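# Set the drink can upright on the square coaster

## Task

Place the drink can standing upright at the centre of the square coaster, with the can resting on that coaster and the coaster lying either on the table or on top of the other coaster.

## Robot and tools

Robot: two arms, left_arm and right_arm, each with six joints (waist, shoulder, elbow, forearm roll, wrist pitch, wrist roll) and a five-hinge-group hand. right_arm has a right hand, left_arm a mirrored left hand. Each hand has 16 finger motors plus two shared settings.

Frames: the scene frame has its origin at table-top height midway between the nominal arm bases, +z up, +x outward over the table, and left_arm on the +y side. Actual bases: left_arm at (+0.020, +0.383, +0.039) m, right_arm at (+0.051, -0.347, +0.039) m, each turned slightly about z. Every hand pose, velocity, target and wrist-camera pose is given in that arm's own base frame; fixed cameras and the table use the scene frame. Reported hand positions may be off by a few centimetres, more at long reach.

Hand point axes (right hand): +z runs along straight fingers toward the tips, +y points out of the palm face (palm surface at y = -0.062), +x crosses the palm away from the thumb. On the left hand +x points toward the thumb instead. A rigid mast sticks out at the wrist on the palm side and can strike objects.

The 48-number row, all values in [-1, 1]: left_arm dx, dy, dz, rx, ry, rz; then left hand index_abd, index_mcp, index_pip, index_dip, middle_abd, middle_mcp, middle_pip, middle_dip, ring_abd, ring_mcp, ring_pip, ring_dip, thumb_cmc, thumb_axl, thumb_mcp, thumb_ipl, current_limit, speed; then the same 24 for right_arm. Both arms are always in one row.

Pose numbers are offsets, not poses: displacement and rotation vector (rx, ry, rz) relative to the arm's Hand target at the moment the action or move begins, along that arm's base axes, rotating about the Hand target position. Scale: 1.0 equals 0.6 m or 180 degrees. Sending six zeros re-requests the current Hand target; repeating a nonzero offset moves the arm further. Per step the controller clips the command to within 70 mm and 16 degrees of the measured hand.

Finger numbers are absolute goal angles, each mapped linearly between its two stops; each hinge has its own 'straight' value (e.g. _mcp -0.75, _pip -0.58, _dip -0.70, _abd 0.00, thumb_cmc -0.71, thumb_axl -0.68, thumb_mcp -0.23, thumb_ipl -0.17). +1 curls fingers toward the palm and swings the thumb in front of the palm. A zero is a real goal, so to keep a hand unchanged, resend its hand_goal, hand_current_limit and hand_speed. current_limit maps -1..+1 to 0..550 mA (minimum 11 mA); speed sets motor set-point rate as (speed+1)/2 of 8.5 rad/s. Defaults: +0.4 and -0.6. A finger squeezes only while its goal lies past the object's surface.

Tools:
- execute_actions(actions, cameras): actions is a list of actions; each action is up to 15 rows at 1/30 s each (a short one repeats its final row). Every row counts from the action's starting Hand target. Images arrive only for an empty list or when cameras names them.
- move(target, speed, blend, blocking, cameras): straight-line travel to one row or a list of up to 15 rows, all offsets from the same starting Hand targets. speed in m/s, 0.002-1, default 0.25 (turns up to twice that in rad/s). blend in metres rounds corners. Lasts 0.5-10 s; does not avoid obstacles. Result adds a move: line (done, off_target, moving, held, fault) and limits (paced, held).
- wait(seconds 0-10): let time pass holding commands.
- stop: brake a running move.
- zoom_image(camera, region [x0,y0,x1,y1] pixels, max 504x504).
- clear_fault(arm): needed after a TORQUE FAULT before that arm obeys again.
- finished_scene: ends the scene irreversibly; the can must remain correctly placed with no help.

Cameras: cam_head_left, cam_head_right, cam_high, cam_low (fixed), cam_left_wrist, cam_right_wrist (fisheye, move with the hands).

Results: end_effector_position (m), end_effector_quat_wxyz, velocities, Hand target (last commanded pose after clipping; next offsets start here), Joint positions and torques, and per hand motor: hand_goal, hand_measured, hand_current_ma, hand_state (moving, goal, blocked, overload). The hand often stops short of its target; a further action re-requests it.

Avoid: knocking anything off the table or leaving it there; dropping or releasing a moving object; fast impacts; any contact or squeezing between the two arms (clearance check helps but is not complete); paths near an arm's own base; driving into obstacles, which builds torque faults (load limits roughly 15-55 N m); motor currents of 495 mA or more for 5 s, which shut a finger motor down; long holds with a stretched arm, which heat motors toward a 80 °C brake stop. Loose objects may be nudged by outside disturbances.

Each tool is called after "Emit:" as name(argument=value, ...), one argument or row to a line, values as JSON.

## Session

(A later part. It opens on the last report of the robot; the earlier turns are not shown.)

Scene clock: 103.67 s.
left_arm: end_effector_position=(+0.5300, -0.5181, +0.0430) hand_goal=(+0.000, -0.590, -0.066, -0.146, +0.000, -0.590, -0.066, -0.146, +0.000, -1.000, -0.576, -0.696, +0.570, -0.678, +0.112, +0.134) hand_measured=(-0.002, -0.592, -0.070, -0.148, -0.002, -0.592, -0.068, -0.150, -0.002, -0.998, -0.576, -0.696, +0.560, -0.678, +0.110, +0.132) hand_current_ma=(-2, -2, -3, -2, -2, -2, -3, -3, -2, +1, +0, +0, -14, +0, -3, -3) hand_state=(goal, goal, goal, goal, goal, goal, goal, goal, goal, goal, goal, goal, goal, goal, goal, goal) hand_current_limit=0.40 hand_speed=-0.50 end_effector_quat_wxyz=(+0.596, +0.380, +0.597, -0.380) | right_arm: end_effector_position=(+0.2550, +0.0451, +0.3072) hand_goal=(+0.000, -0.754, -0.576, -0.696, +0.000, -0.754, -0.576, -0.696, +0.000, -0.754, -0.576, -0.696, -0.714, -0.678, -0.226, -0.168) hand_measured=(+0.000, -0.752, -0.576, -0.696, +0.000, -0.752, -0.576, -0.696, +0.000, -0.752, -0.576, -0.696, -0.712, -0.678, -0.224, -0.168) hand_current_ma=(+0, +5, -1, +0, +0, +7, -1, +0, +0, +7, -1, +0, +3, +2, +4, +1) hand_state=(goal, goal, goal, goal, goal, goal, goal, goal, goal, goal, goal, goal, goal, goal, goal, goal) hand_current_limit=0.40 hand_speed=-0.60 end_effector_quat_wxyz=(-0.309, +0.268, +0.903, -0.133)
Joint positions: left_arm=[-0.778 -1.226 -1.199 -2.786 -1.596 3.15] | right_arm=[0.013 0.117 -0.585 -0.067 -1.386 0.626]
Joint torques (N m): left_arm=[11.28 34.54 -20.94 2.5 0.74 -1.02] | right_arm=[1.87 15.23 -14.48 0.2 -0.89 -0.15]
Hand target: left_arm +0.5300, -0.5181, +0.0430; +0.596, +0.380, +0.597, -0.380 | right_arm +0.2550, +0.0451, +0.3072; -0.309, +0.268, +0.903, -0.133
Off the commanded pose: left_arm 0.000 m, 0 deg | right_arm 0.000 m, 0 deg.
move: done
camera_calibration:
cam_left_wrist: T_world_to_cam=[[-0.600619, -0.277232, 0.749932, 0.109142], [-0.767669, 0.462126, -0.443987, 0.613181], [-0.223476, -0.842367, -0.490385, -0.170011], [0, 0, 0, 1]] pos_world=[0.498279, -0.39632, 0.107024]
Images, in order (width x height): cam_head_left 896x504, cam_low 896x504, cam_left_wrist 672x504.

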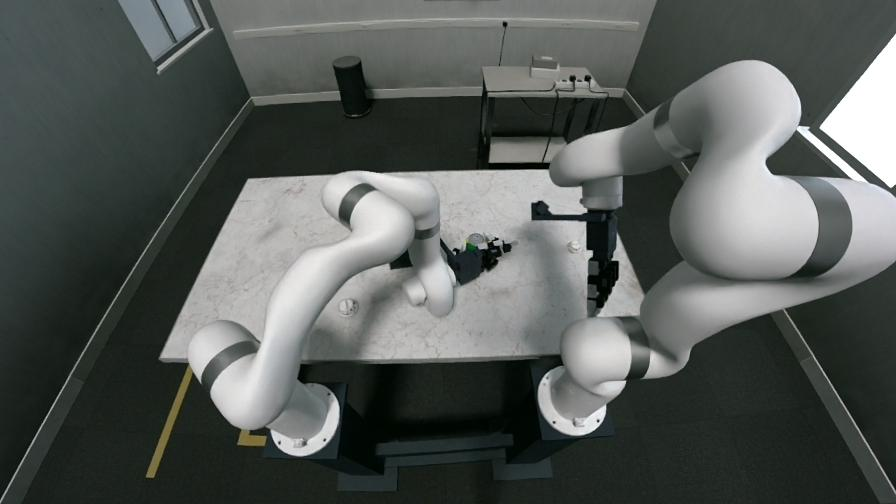

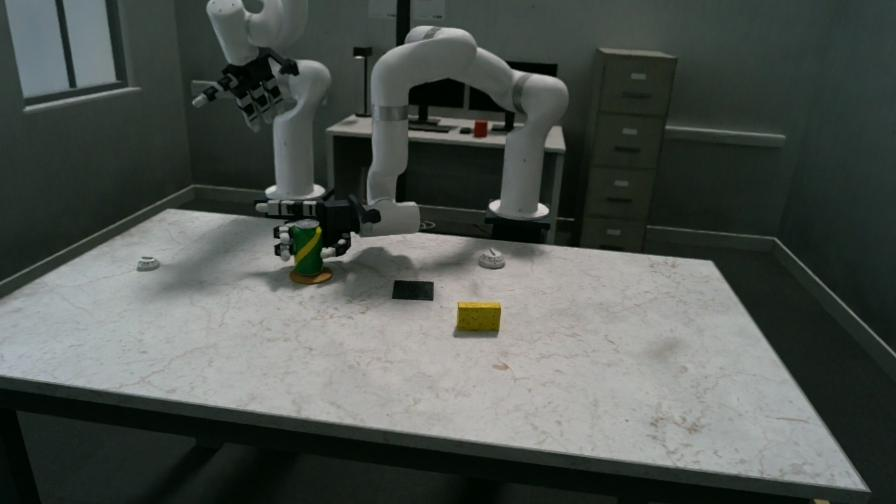

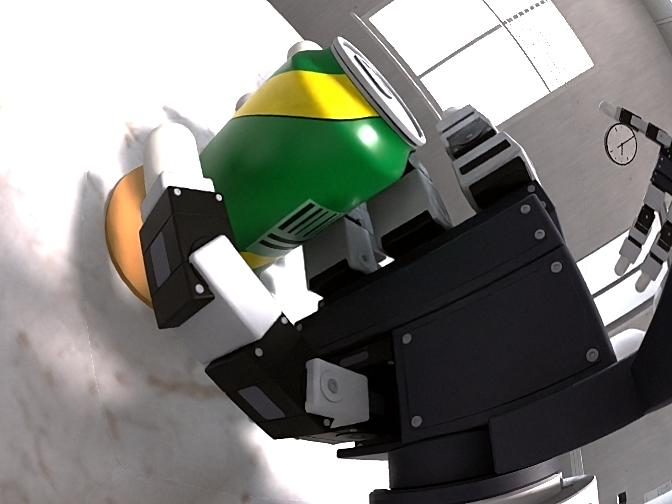

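Emit:
move(
  target=[0, 0, 0, 0, 0, 0, 0, -0.342, 0.124, 0.145, 0, -0.342, 0.124, 0.145, 0, -1, -0.576, -0.696, 0.571, -0.678, 0.337, 0.351, 0.2, -0.85, 0, 0, 0, 0, 0, 0, 0.0, -0.754, -0.576, -0.696, 0.0, -0.754, -0.576, -0.696, 0.0, -0.754, -0.576, -0.696, -0.714, -0.678, -0.226, -0.168, 0.4, -0.6],
  cameras=["cam_head_left", "cam_low", "cam_left_wrist"],
)

Emit:
zoom_image(
  camera="cam_low",
  region=[200, 160, 440, 320],
)

Emit:
zoom_image(
  camera="cam_head_left",
  region=[380, 190, 540, 310],
)

Scene clock: 107.93 s.
left_arm: end_effector_position=(+0.5300, -0.5181, +0.0430) hand_goal=(+0.000, -0.342, +0.124, +0.144, +0.000, -0.342, +0.124, +0.144, +0.000, -1.000, -0.576, -0.696, +0.570, -0.678, +0.336, +0.350) hand_measured=(-0.002, -0.432, +0.056, +0.104, -0.002, -0.426, +0.056, +0.102, -0.002, -0.998, -0.576, -0.696, +0.560, -0.678, +0.122, +0.206) hand_current_ma=(-1, -295, -188, -92, -1, -271, -190, -95, -2, +1, +0, +0, -14, -1, -330, -330) hand_state=(goal, blocked, blocked, blocked, goal, blocked, blocked, blocked, goal, goal, goal, goal, goal, goal, blocked, blocked) hand_current_limit=0.20 hand_speed=-0.85 end_effector_quat_wxyz=(+0.596, +0.380, +0.597, -0.380) | right_arm: end_effector_position=(+0.2550, +0.0451, +0.3072) hand_goal=(+0.000, -0.754, -0.576, -0.696, +0.000, -0.754, -0.576, -0.696, +0.000, -0.754, -0.576, -0.696, -0.714, -0.678, -0.226, -0.168) hand_measured=(+0.000, -0.752, -0.576, -0.696, +0.000, -0.752, -0.576, -0.696, +0.000, -0.752, -0.576, -0.696, -0.712, -0.678, -0.224, -0.168) hand_current_ma=(+0, +5, -1, +0, +0, +7, -1, +0, +0, +7, -1, +0, +3, +2, +4, +1) hand_state=(goal, goal, goal, goal, goal, goal, goal, goal, goal, goal, goal, goal, goal, goal, goal, goal) hand_current_limit=0.40 hand_speed=-0.60 end_effector_quat_wxyz=(-0.309, +0.268, +0.903, -0.133)
Joint positions: left_arm=[-0.778 -1.226 -1.199 -2.786 -1.596 3.15] | right_arm=[0.013 0.117 -0.585 -0.067 -1.386 0.626]
Joint torques (N m): left_arm=[-2.07 39.54 -17.55 1.38 0.28 -0.86] | right_arm=[1.87 14.94 -14.31 0.27 -0.87 -0.16]
Hand target: left_arm +0.5300, -0.5181, +0.0430; +0.596, +0.380, +0.597, -0.380 | right_arm +0.2550, +0.0451, +0.3072; -0.309, +0.268, +0.903, -0.133
Off the commanded pose: left_arm 0.000 m, 0 deg | right_arm 0.000 m, 0 deg.
move: done
camera_calibration:
cam_left_wrist: T_world_to_cam=[[-0.600619, -0.277232, 0.749932, 0.109142], [-0.767669, 0.462126, -0.443987, 0.613181], [-0.223476, -0.842367, -0.490385, -0.170011], [0, 0, 0, 1]] pos_world=[0.498279, -0.39632, 0.107024]
Images, in order (width x height): cam_head_left 896x504, cam_low 896x504, cam_left_wrist 672x504.

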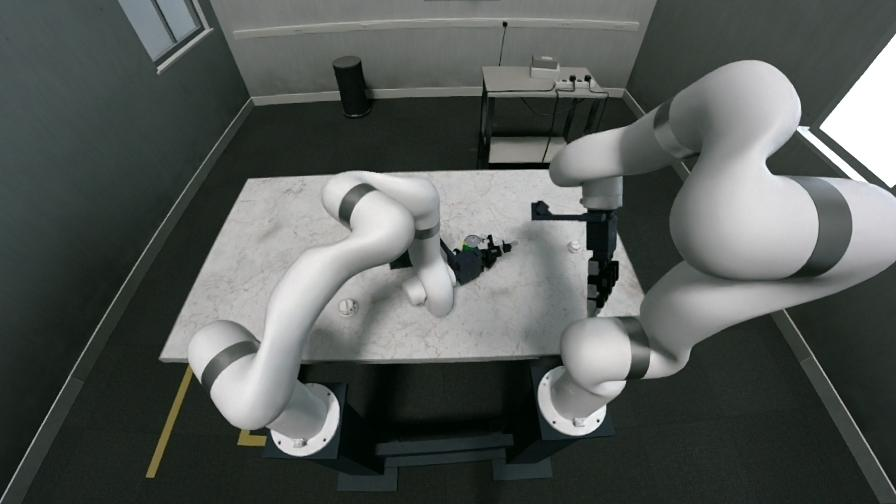

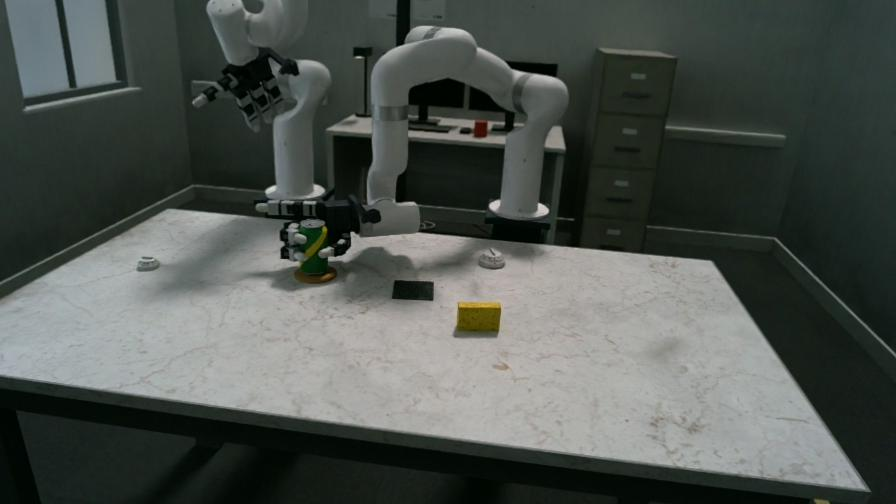

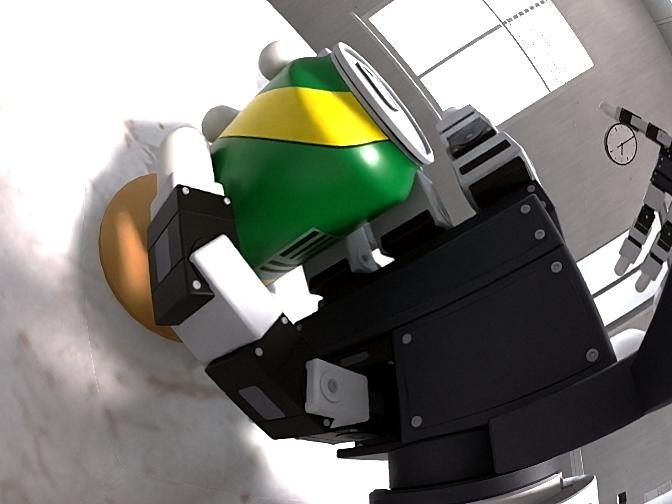

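Scaled by 2.100 from the camera's 896x504 image, which has a finer 1280x720 frame.

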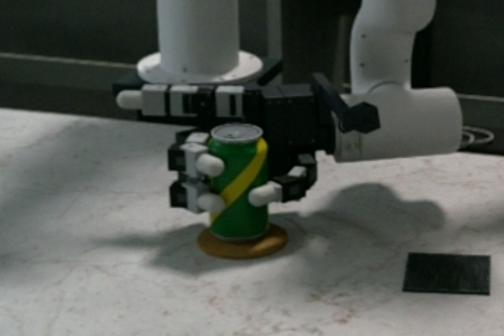

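Scaled by 3.150 from the camera's 896x504 image, which has a finer 1280x720 frame.

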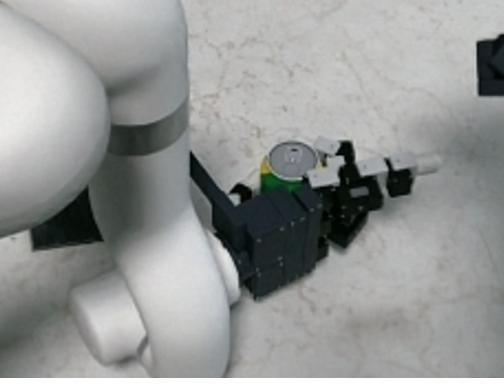

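Emit:
move(
  target=[0, 0, 0.12, 0, 0, 0, 0, -0.342, 0.124, 0.145, 0, -0.342, 0.124, 0.145, 0, -1, -0.576, -0.696, 0.571, -0.678, 0.337, 0.351, 0.2, -0.85, 0, 0, 0, 0, 0, 0, 0.0, -0.754, -0.576, -0.696, 0.0, -0.754, -0.576, -0.696, 0.0, -0.754, -0.576, -0.696, -0.714, -0.678, -0.226, -0.168, 0.4, -0.6],
  speed=0.1,
  cameras=["cam_head_left", "cam_low", "cam_left_wrist"],
)

Emit:
zoom_image(
  camera="cam_low",
  region=[200, 160, 440, 320],
)

Scene clock: 117.13 s.
left_arm: end_effector_position=(+0.5300, -0.5181, +0.1149) hand_goal=(+0.000, -0.342, +0.124, +0.144, +0.000, -0.342, +0.124, +0.144, +0.000, -1.000, -0.576, -0.696, +0.570, -0.678, +0.336, +0.350) hand_measured=(-0.002, -0.426, +0.080, +0.122, -0.002, -0.366, +0.116, +0.138, -0.002, -0.998, -0.576, -0.696, +0.540, -0.696, +0.112, +0.212) hand_current_ma=(-1, -271, -102, -39, -1, -51, -10, -6, -2, +1, +0, +0, -65, -41, -330, -330) hand_state=(goal, blocked, blocked, blocked, goal, blocked, goal, goal, goal, goal, goal, goal, blocked, goal, blocked, blocked) hand_current_limit=0.20 hand_speed=-0.85 end_effector_quat_wxyz=(+0.596, +0.380, +0.597, -0.380) | right_arm: end_effector_position=(+0.2550, +0.0451, +0.3072) hand_goal=(+0.000, -0.754, -0.576, -0.696, +0.000, -0.754, -0.576, -0.696, +0.000, -0.754, -0.576, -0.696, -0.714, -0.678, -0.226, -0.168) hand_measured=(+0.000, -0.752, -0.576, -0.696, +0.000, -0.752, -0.576, -0.696, +0.000, -0.752, -0.576, -0.696, -0.712, -0.678, -0.224, -0.168) hand_current_ma=(+0, +5, -1, +0, +0, +7, -1, +0, +0, +7, -1, +0, +3, +2, +4, +1) hand_state=(goal, goal, goal, goal, goal, goal, goal, goal, goal, goal, goal, goal, goal, goal, goal, goal) hand_current_limit=0.40 hand_speed=-0.60 end_effector_quat_wxyz=(-0.309, +0.268, +0.903, -0.133)
Joint positions: left_arm=[-0.778 -1.051 -1.091 -2.786 -1.533 3.127] | right_arm=[0.013 0.117 -0.585 -0.067 -1.386 0.626]
Joint torques (N m): left_arm=[-6.74 60.35 -6.86 2.27 0.1 -0.94] | right_arm=[1.89 15.08 -14.62 0.25 -0.83 -0.19]
Hand target: left_arm +0.5300, -0.5181, +0.1150; +0.596, +0.380, +0.597, -0.380 | right_arm +0.2550, +0.0451, +0.3072; -0.309, +0.268, +0.903, -0.133
Off the commanded pose: left_arm 0.000 m, 0 deg | right_arm 0.000 m, 0 deg.
move: done
camera_calibration:
cam_left_wrist: T_world_to_cam=[[-0.600514, -0.277381, 0.749962, 0.0550448], [-0.767774, 0.462054, -0.44388, 0.645031], [-0.223399, -0.842357, -0.490436, -0.1348], [0, 0, 0, 1]] pos_world=[0.498179, -0.39632, 0.178924]
Images, in order (width x height): cam_head_left 896x504, cam_low 896x504, cam_left_wrist 672x504.

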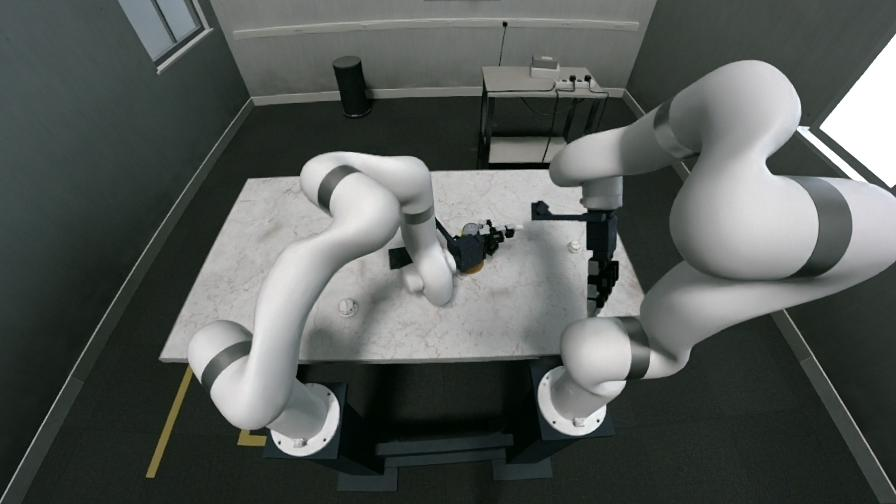

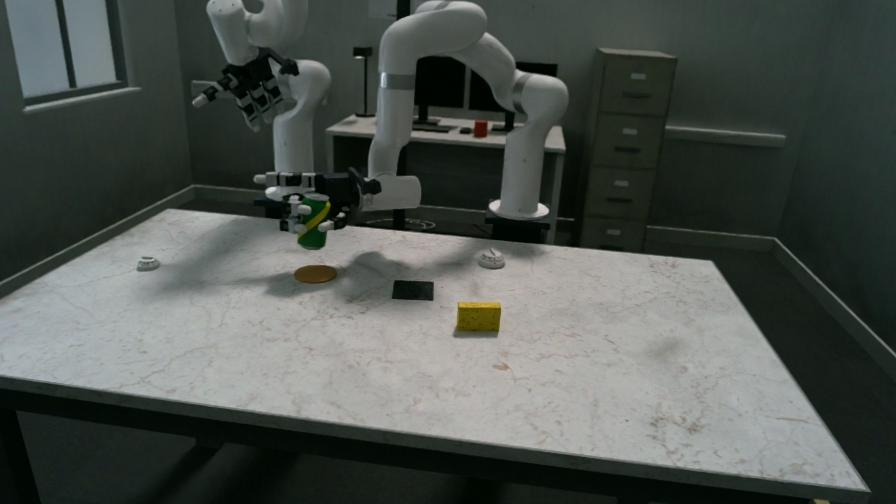

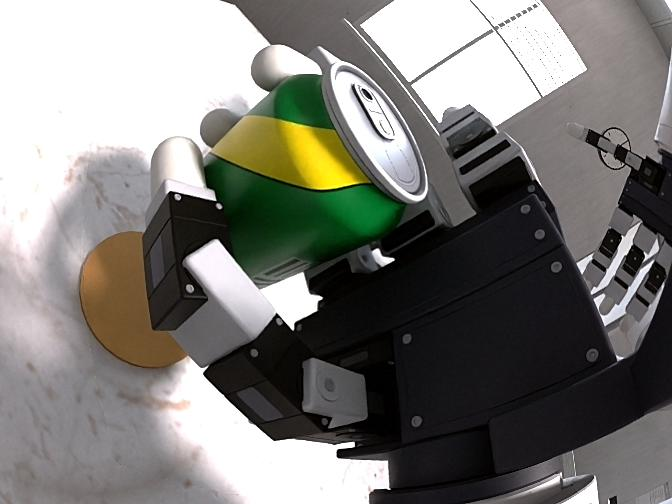

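Scaled by 2.100 from the camera's 896x504 image, which has a finer 1280x720 frame.

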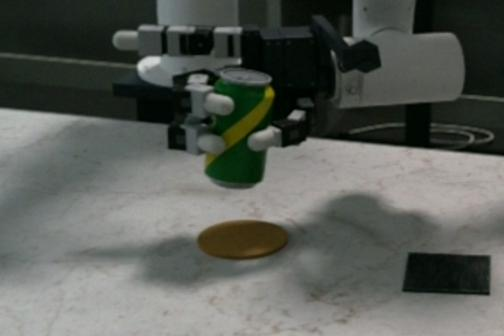

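Emit:
wait(
  seconds=0,
  cameras=["all"],
)

Emit:
zoom_image(
  camera="cam_low",
  region=[260, 170, 380, 270],
)

Emit:
zoom_image(
  camera="cam_head_right",
  region=[430, 200, 550, 290],
)

Emit:
zoom_image(
  camera="cam_high",
  region=[390, 160, 510, 250],
)

Emit:
zoom_image(
  camera="cam_left_wrist",
  region=[60, 20, 480, 380],
)

Scene clock: 126.13 s.
left_arm: end_effector_position=(+0.5300, -0.5181, +0.1150) hand_goal=(+0.000, -0.342, +0.124, +0.144, +0.000, -0.342, +0.124, +0.144, +0.000, -1.000, -0.576, -0.696, +0.570, -0.678, +0.336, +0.350) hand_measured=(-0.002, -0.426, +0.080, +0.122, -0.002, -0.366, +0.116, +0.138, -0.002, -0.998, -0.576, -0.696, +0.540, -0.696, +0.112, +0.212) hand_current_ma=(-1, -271, -102, -39, -1, -51, -10, -6, -2, +1, +0, +0, -65, -41, -330, -330) hand_state=(goal, blocked, blocked, blocked, goal, blocked, goal, goal, goal, goal, goal, goal, blocked, goal, blocked, blocked) hand_current_limit=0.20 hand_speed=-0.85 end_effector_quat_wxyz=(+0.596, +0.380, +0.597, -0.380) | right_arm: end_effector_position=(+0.2550, +0.0451, +0.3072) hand_goal=(+0.000, -0.754, -0.576, -0.696, +0.000, -0.754, -0.576, -0.696, +0.000, -0.754, -0.576, -0.696, -0.714, -0.678, -0.226, -0.168) hand_measured=(+0.000, -0.752, -0.576, -0.696, +0.000, -0.752, -0.576, -0.696, +0.000, -0.752, -0.576, -0.696, -0.712, -0.678, -0.224, -0.168) hand_current_ma=(+0, +5, -1, +0, +0, +7, -1, +0, +0, +7, -1, +0, +3, +2, +4, +1) hand_state=(goal, goal, goal, goal, goal, goal, goal, goal, goal, goal, goal, goal, goal, goal, goal, goal) hand_current_limit=0.40 hand_speed=-0.60 end_effector_quat_wxyz=(-0.309, +0.268, +0.903, -0.133)
Joint positions: left_arm=[-0.778 -1.051 -1.091 -2.785 -1.533 3.127] | right_arm=[0.013 0.117 -0.585 -0.067 -1.386 0.626]
Joint torques (N m): left_arm=[-7.07 61.34 -7.87 2.61 -1.28 -0.82] | right_arm=[2.15 15.23 -14.66 0.34 -0.9 -0.14]
Hand target: left_arm +0.5300, -0.5181, +0.1150; +0.596, +0.380, +0.597, -0.380 | right_arm +0.2550, +0.0451, +0.3072; -0.309, +0.268, +0.903, -0.133
Off the commanded pose: left_arm 0.000 m, 0 deg | right_arm 0.000 m, 0 deg.
camera_calibration:
cam_left_wrist: T_world_to_cam=[[-0.600625, -0.277256, 0.749919, 0.0550554], [-0.767659, 0.462164, -0.443964, 0.645123], [-0.223494, -0.842338, -0.490426, -0.134781], [0, 0, 0, 1]] pos_world=[0.498179, -0.39642, 0.179024]

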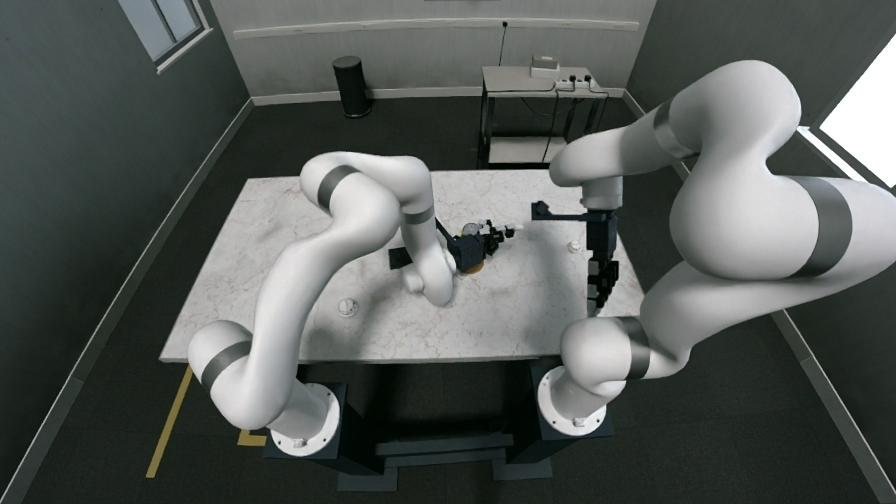

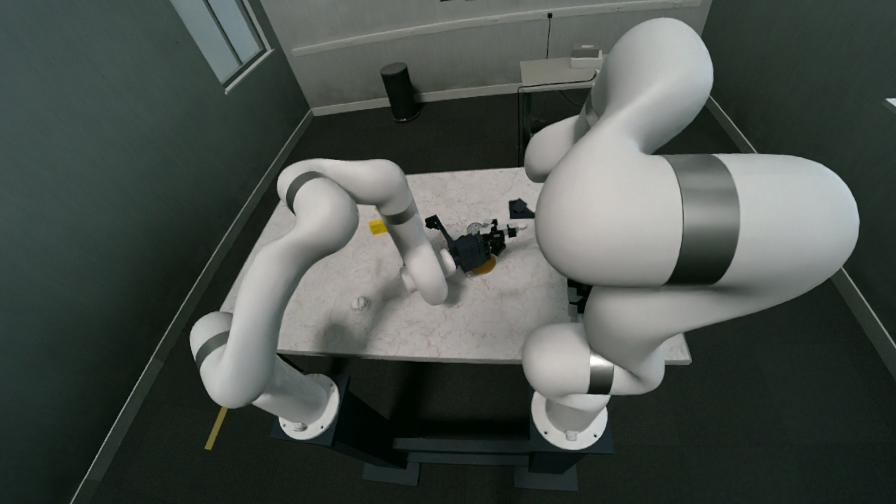

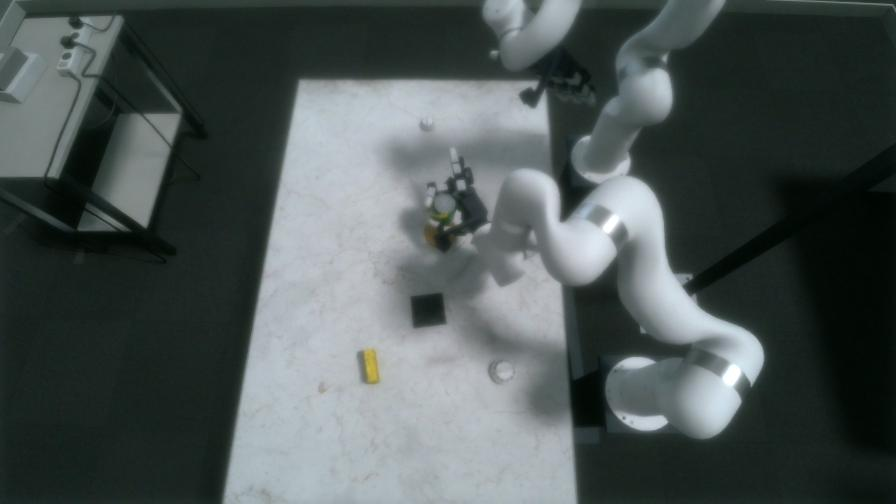

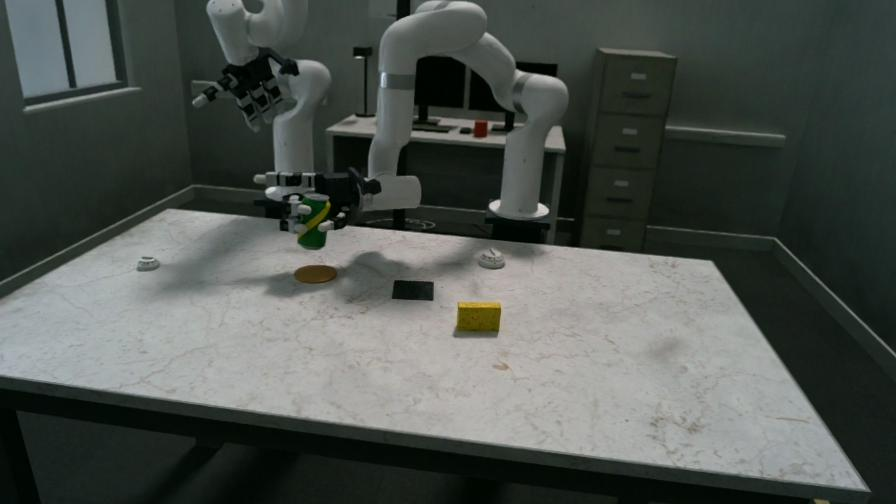

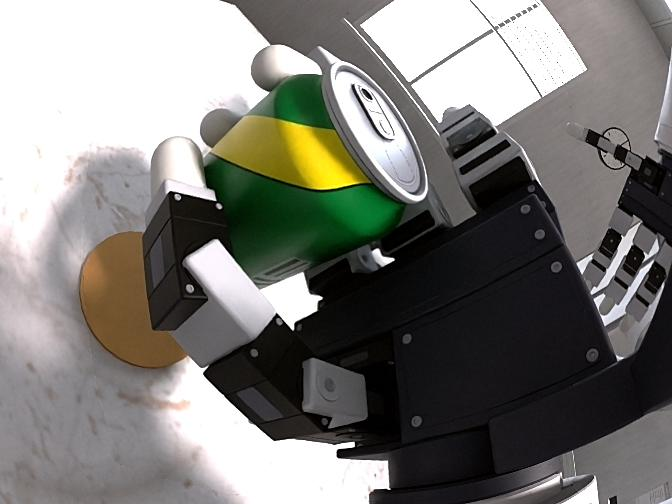

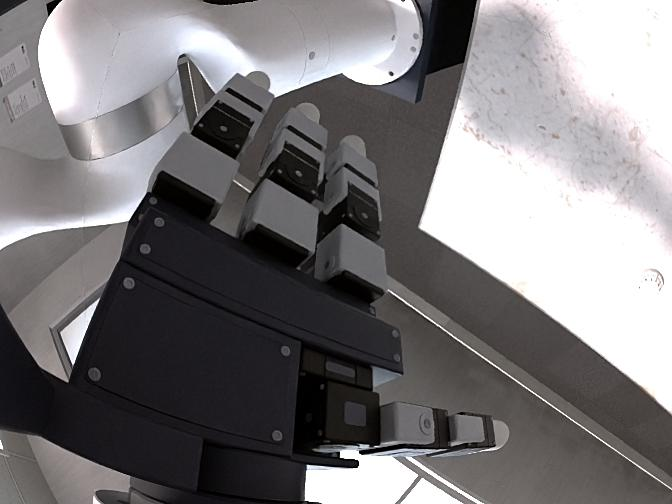

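Scaled by 4.200 from the camera's 896x504 image, which has a finer 1280x720 frame.

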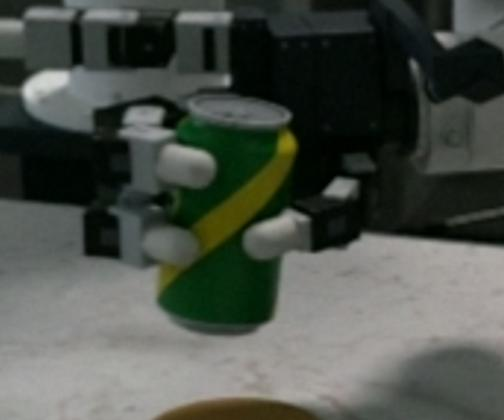

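Scaled by 4.200 from the camera's 896x504 image, which has a finer 1280x720 frame.

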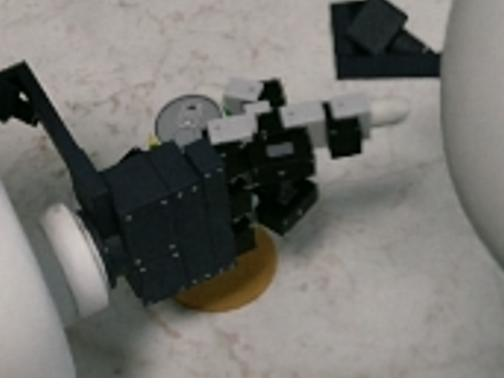

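Scaled by 4.200 from the camera's 896x504 image, which has a finer 1280x720 frame.

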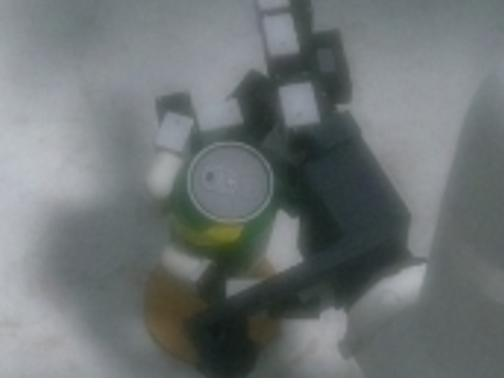

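Scaled by 1.200 from the camera's 672x504 image, which has a finer 960x720 frame.

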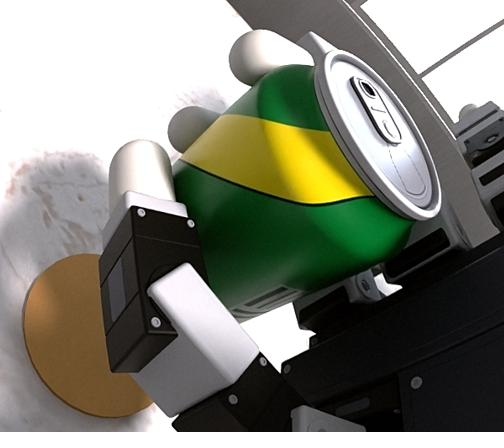

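Emit:
move(
  target=[0.098, 0.4212, 0, 0.0453, 0.0211, 0, 0, -0.342, 0.124, 0.145, 0, -0.342, 0.124, 0.145, 0, -1, -0.576, -0.696, 0.571, -0.678, 0.337, 0.351, 0.2, -0.85, 0, 0, 0, 0, 0, 0, 0.0, -0.754, -0.576, -0.696, 0.0, -0.754, -0.576, -0.696, 0.0, -0.754, -0.576, -0.696, -0.714, -0.678, -0.226, -0.168, 0.4, -0.6],
  speed=0.15,
  cameras=["all"],
)

Emit:
zoom_image(
  camera="cam_low",
  region=[350, 170, 470, 310],
)

Emit:
zoom_image(
  camera="cam_head_left",
  region=[340, 190, 480, 290],
)

Emit:
zoom_image(
  camera="cam_high",
  region=[380, 230, 500, 340],
)

Emit:
zoom_image(
  camera="cam_left_wrist",
  region=[0, 20, 480, 440],
)

Scene clock: 144.97 s.
left_arm: end_effector_position=(+0.5887, -0.2654, +0.1150) hand_goal=(+0.000, -0.342, +0.124, +0.144, +0.000, -0.342, +0.124, +0.144, +0.000, -1.000, -0.576, -0.696, +0.570, -0.678, +0.336, +0.350) hand_measured=(-0.002, -0.426, +0.080, +0.122, -0.002, -0.366, +0.116, +0.138, -0.002, -0.998, -0.576, -0.696, +0.540, -0.696, +0.112, +0.212) hand_current_ma=(-1, -270, -102, -39, -1, -50, -10, -6, -2, +1, +0, +0, -65, -41, -330, -330) hand_state=(goal, blocked, blocked, blocked, goal, blocked, goal, goal, goal, goal, goal, goal, blocked, goal, blocked, blocked) hand_current_limit=0.20 hand_speed=-0.85 end_effector_quat_wxyz=(+0.548, +0.408, +0.642, -0.349) | right_arm: end_effector_position=(+0.2550, +0.0451, +0.3072) hand_goal=(+0.000, -0.754, -0.576, -0.696, +0.000, -0.754, -0.576, -0.696, +0.000, -0.754, -0.576, -0.696, -0.714, -0.678, -0.226, -0.168) hand_measured=(+0.000, -0.752, -0.576, -0.696, +0.000, -0.752, -0.576, -0.696, +0.000, -0.752, -0.576, -0.696, -0.712, -0.678, -0.224, -0.168) hand_current_ma=(+0, +5, -1, +0, +0, +7, -1, +0, +0, +7, -1, +0, +3, +2, +4, +1) hand_state=(goal, goal, goal, goal, goal, goal, goal, goal, goal, goal, goal, goal, goal, goal, goal, goal) hand_current_limit=0.40 hand_speed=-0.60 end_effector_quat_wxyz=(-0.309, +0.268, +0.903, -0.133)
Joint positions: left_arm=[-0.25 -0.905 -0.854 -2.263 -1.445 3.18] | right_arm=[0.013 0.117 -0.585 -0.067 -1.386 0.626]
Joint torques (N m): left_arm=[13.8 55.64 -4.05 2.64 0.11 -0.91] | right_arm=[2.22 15.69 -14.55 0.2 -0.92 -0.14]
Hand target: left_arm +0.5888, -0.2654, +0.1150; +0.548, +0.408, +0.642, -0.349 | right_arm +0.2550, +0.0451, +0.3072; -0.309, +0.268, +0.903, -0.133
Off the commanded pose: left_arm 0.000 m, 0 deg | right_arm 0.000 m, 0 deg.
move: done
camera_calibration:
cam_left_wrist: T_world_to_cam=[[-0.551223, -0.383542, 0.740978, 0.104188], [-0.793042, 0.516842, -0.322428, 0.588982], [-0.259304, -0.765356, -0.58906, 0.144125], [0, 0, 0, 1]] pos_world=[0.56189, -0.154143, 0.197601]

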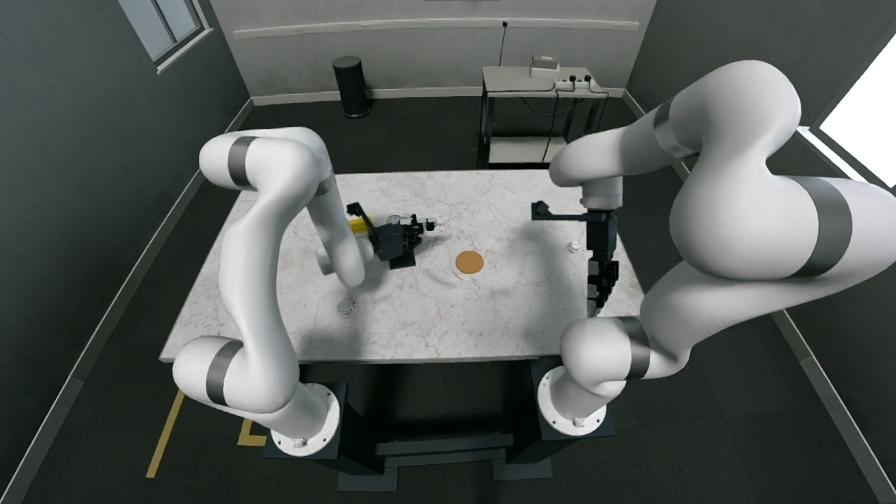

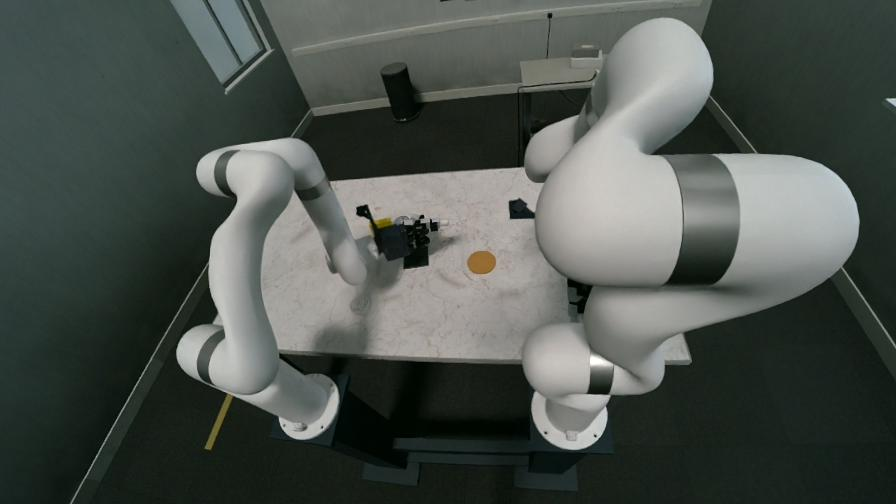

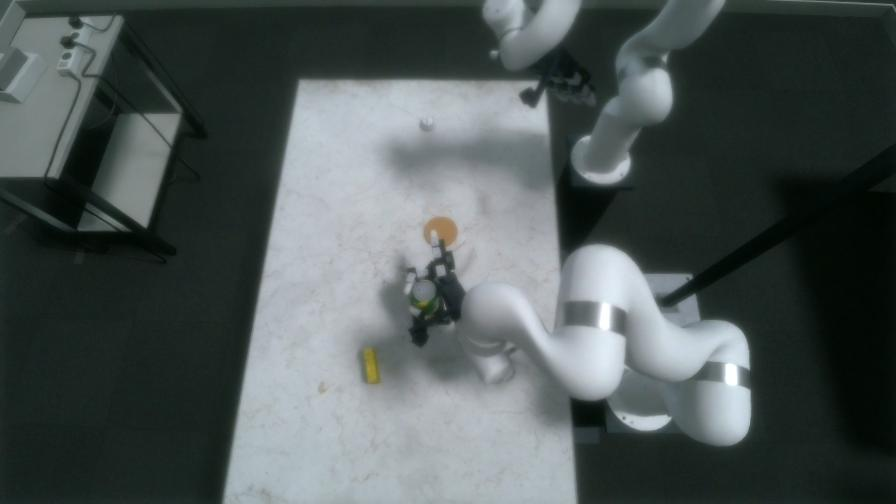

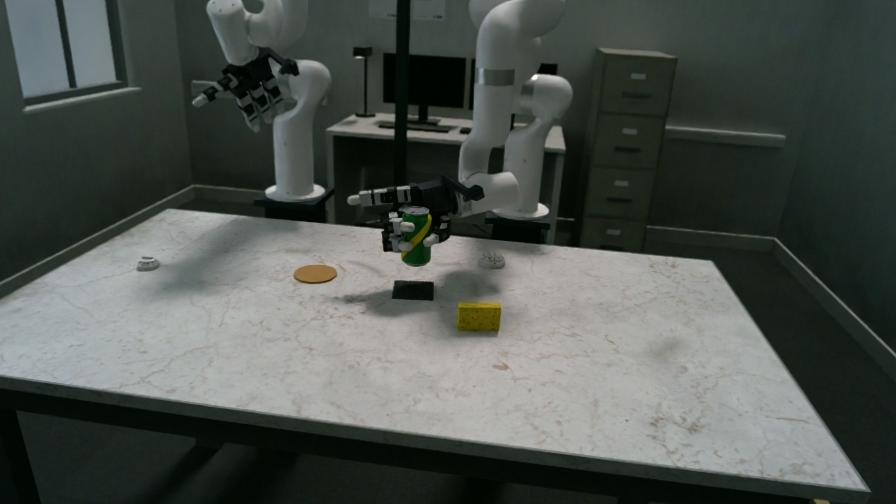

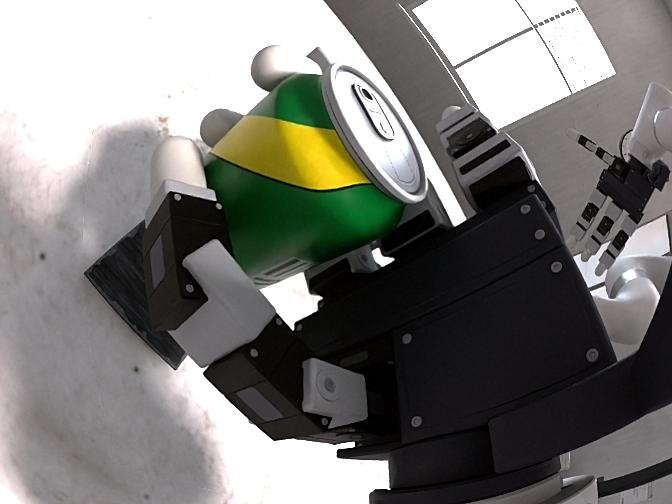

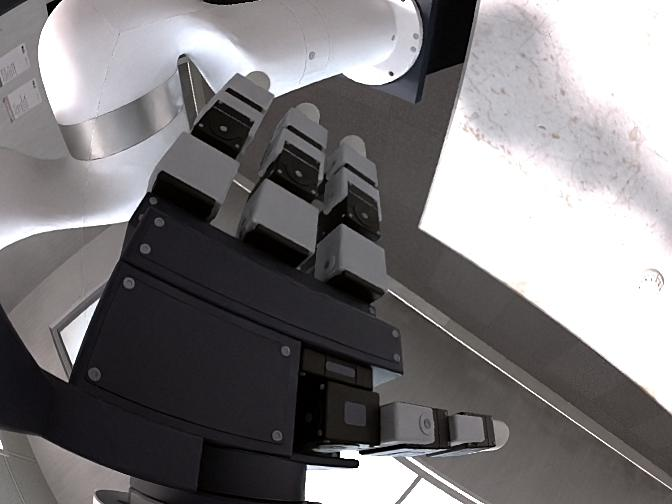

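Scaled by 3.600 from the camera's 896x504 image, which has a finer 1280x720 frame.

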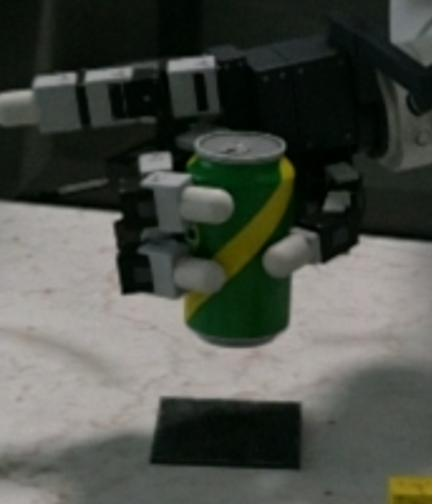

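Scaled by 3.600 from the camera's 896x504 image, which has a finer 1280x720 frame.

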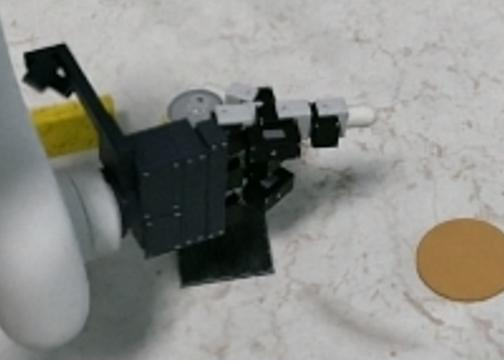

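Scaled by 4.200 from the camera's 896x504 image, which has a finer 1280x720 frame.

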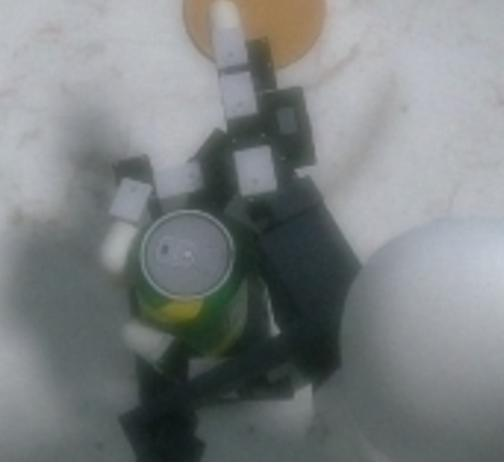

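Scaled by 1.050 from the camera's 672x504 image, which has a finer 960x720 frame.

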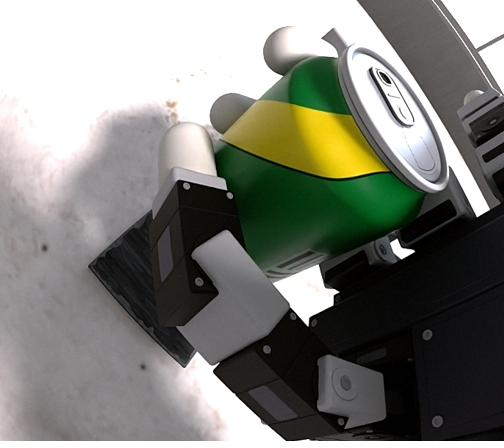

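Emit:
zoom_image(
  camera="cam_left_wrist",
  region=[300, 40, 450, 220],
)

Emit:
zoom_image(
  camera="cam_low",
  region=[380, 190, 450, 310],
)

Scaled by 2.800 from the camera's 672x504 image, which has a finer 960x720 frame.

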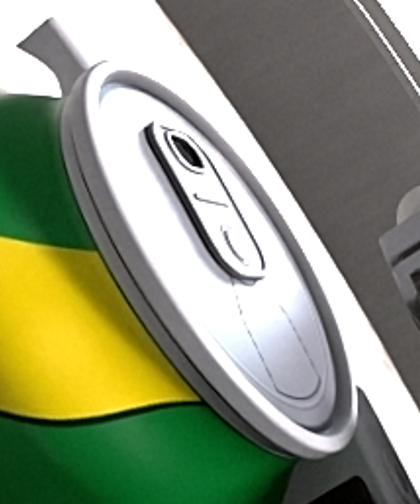

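Scaled by 4.200 from the camera's 896x504 image, which has a finer 1280x720 frame.

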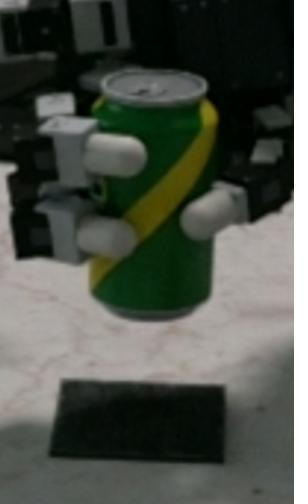

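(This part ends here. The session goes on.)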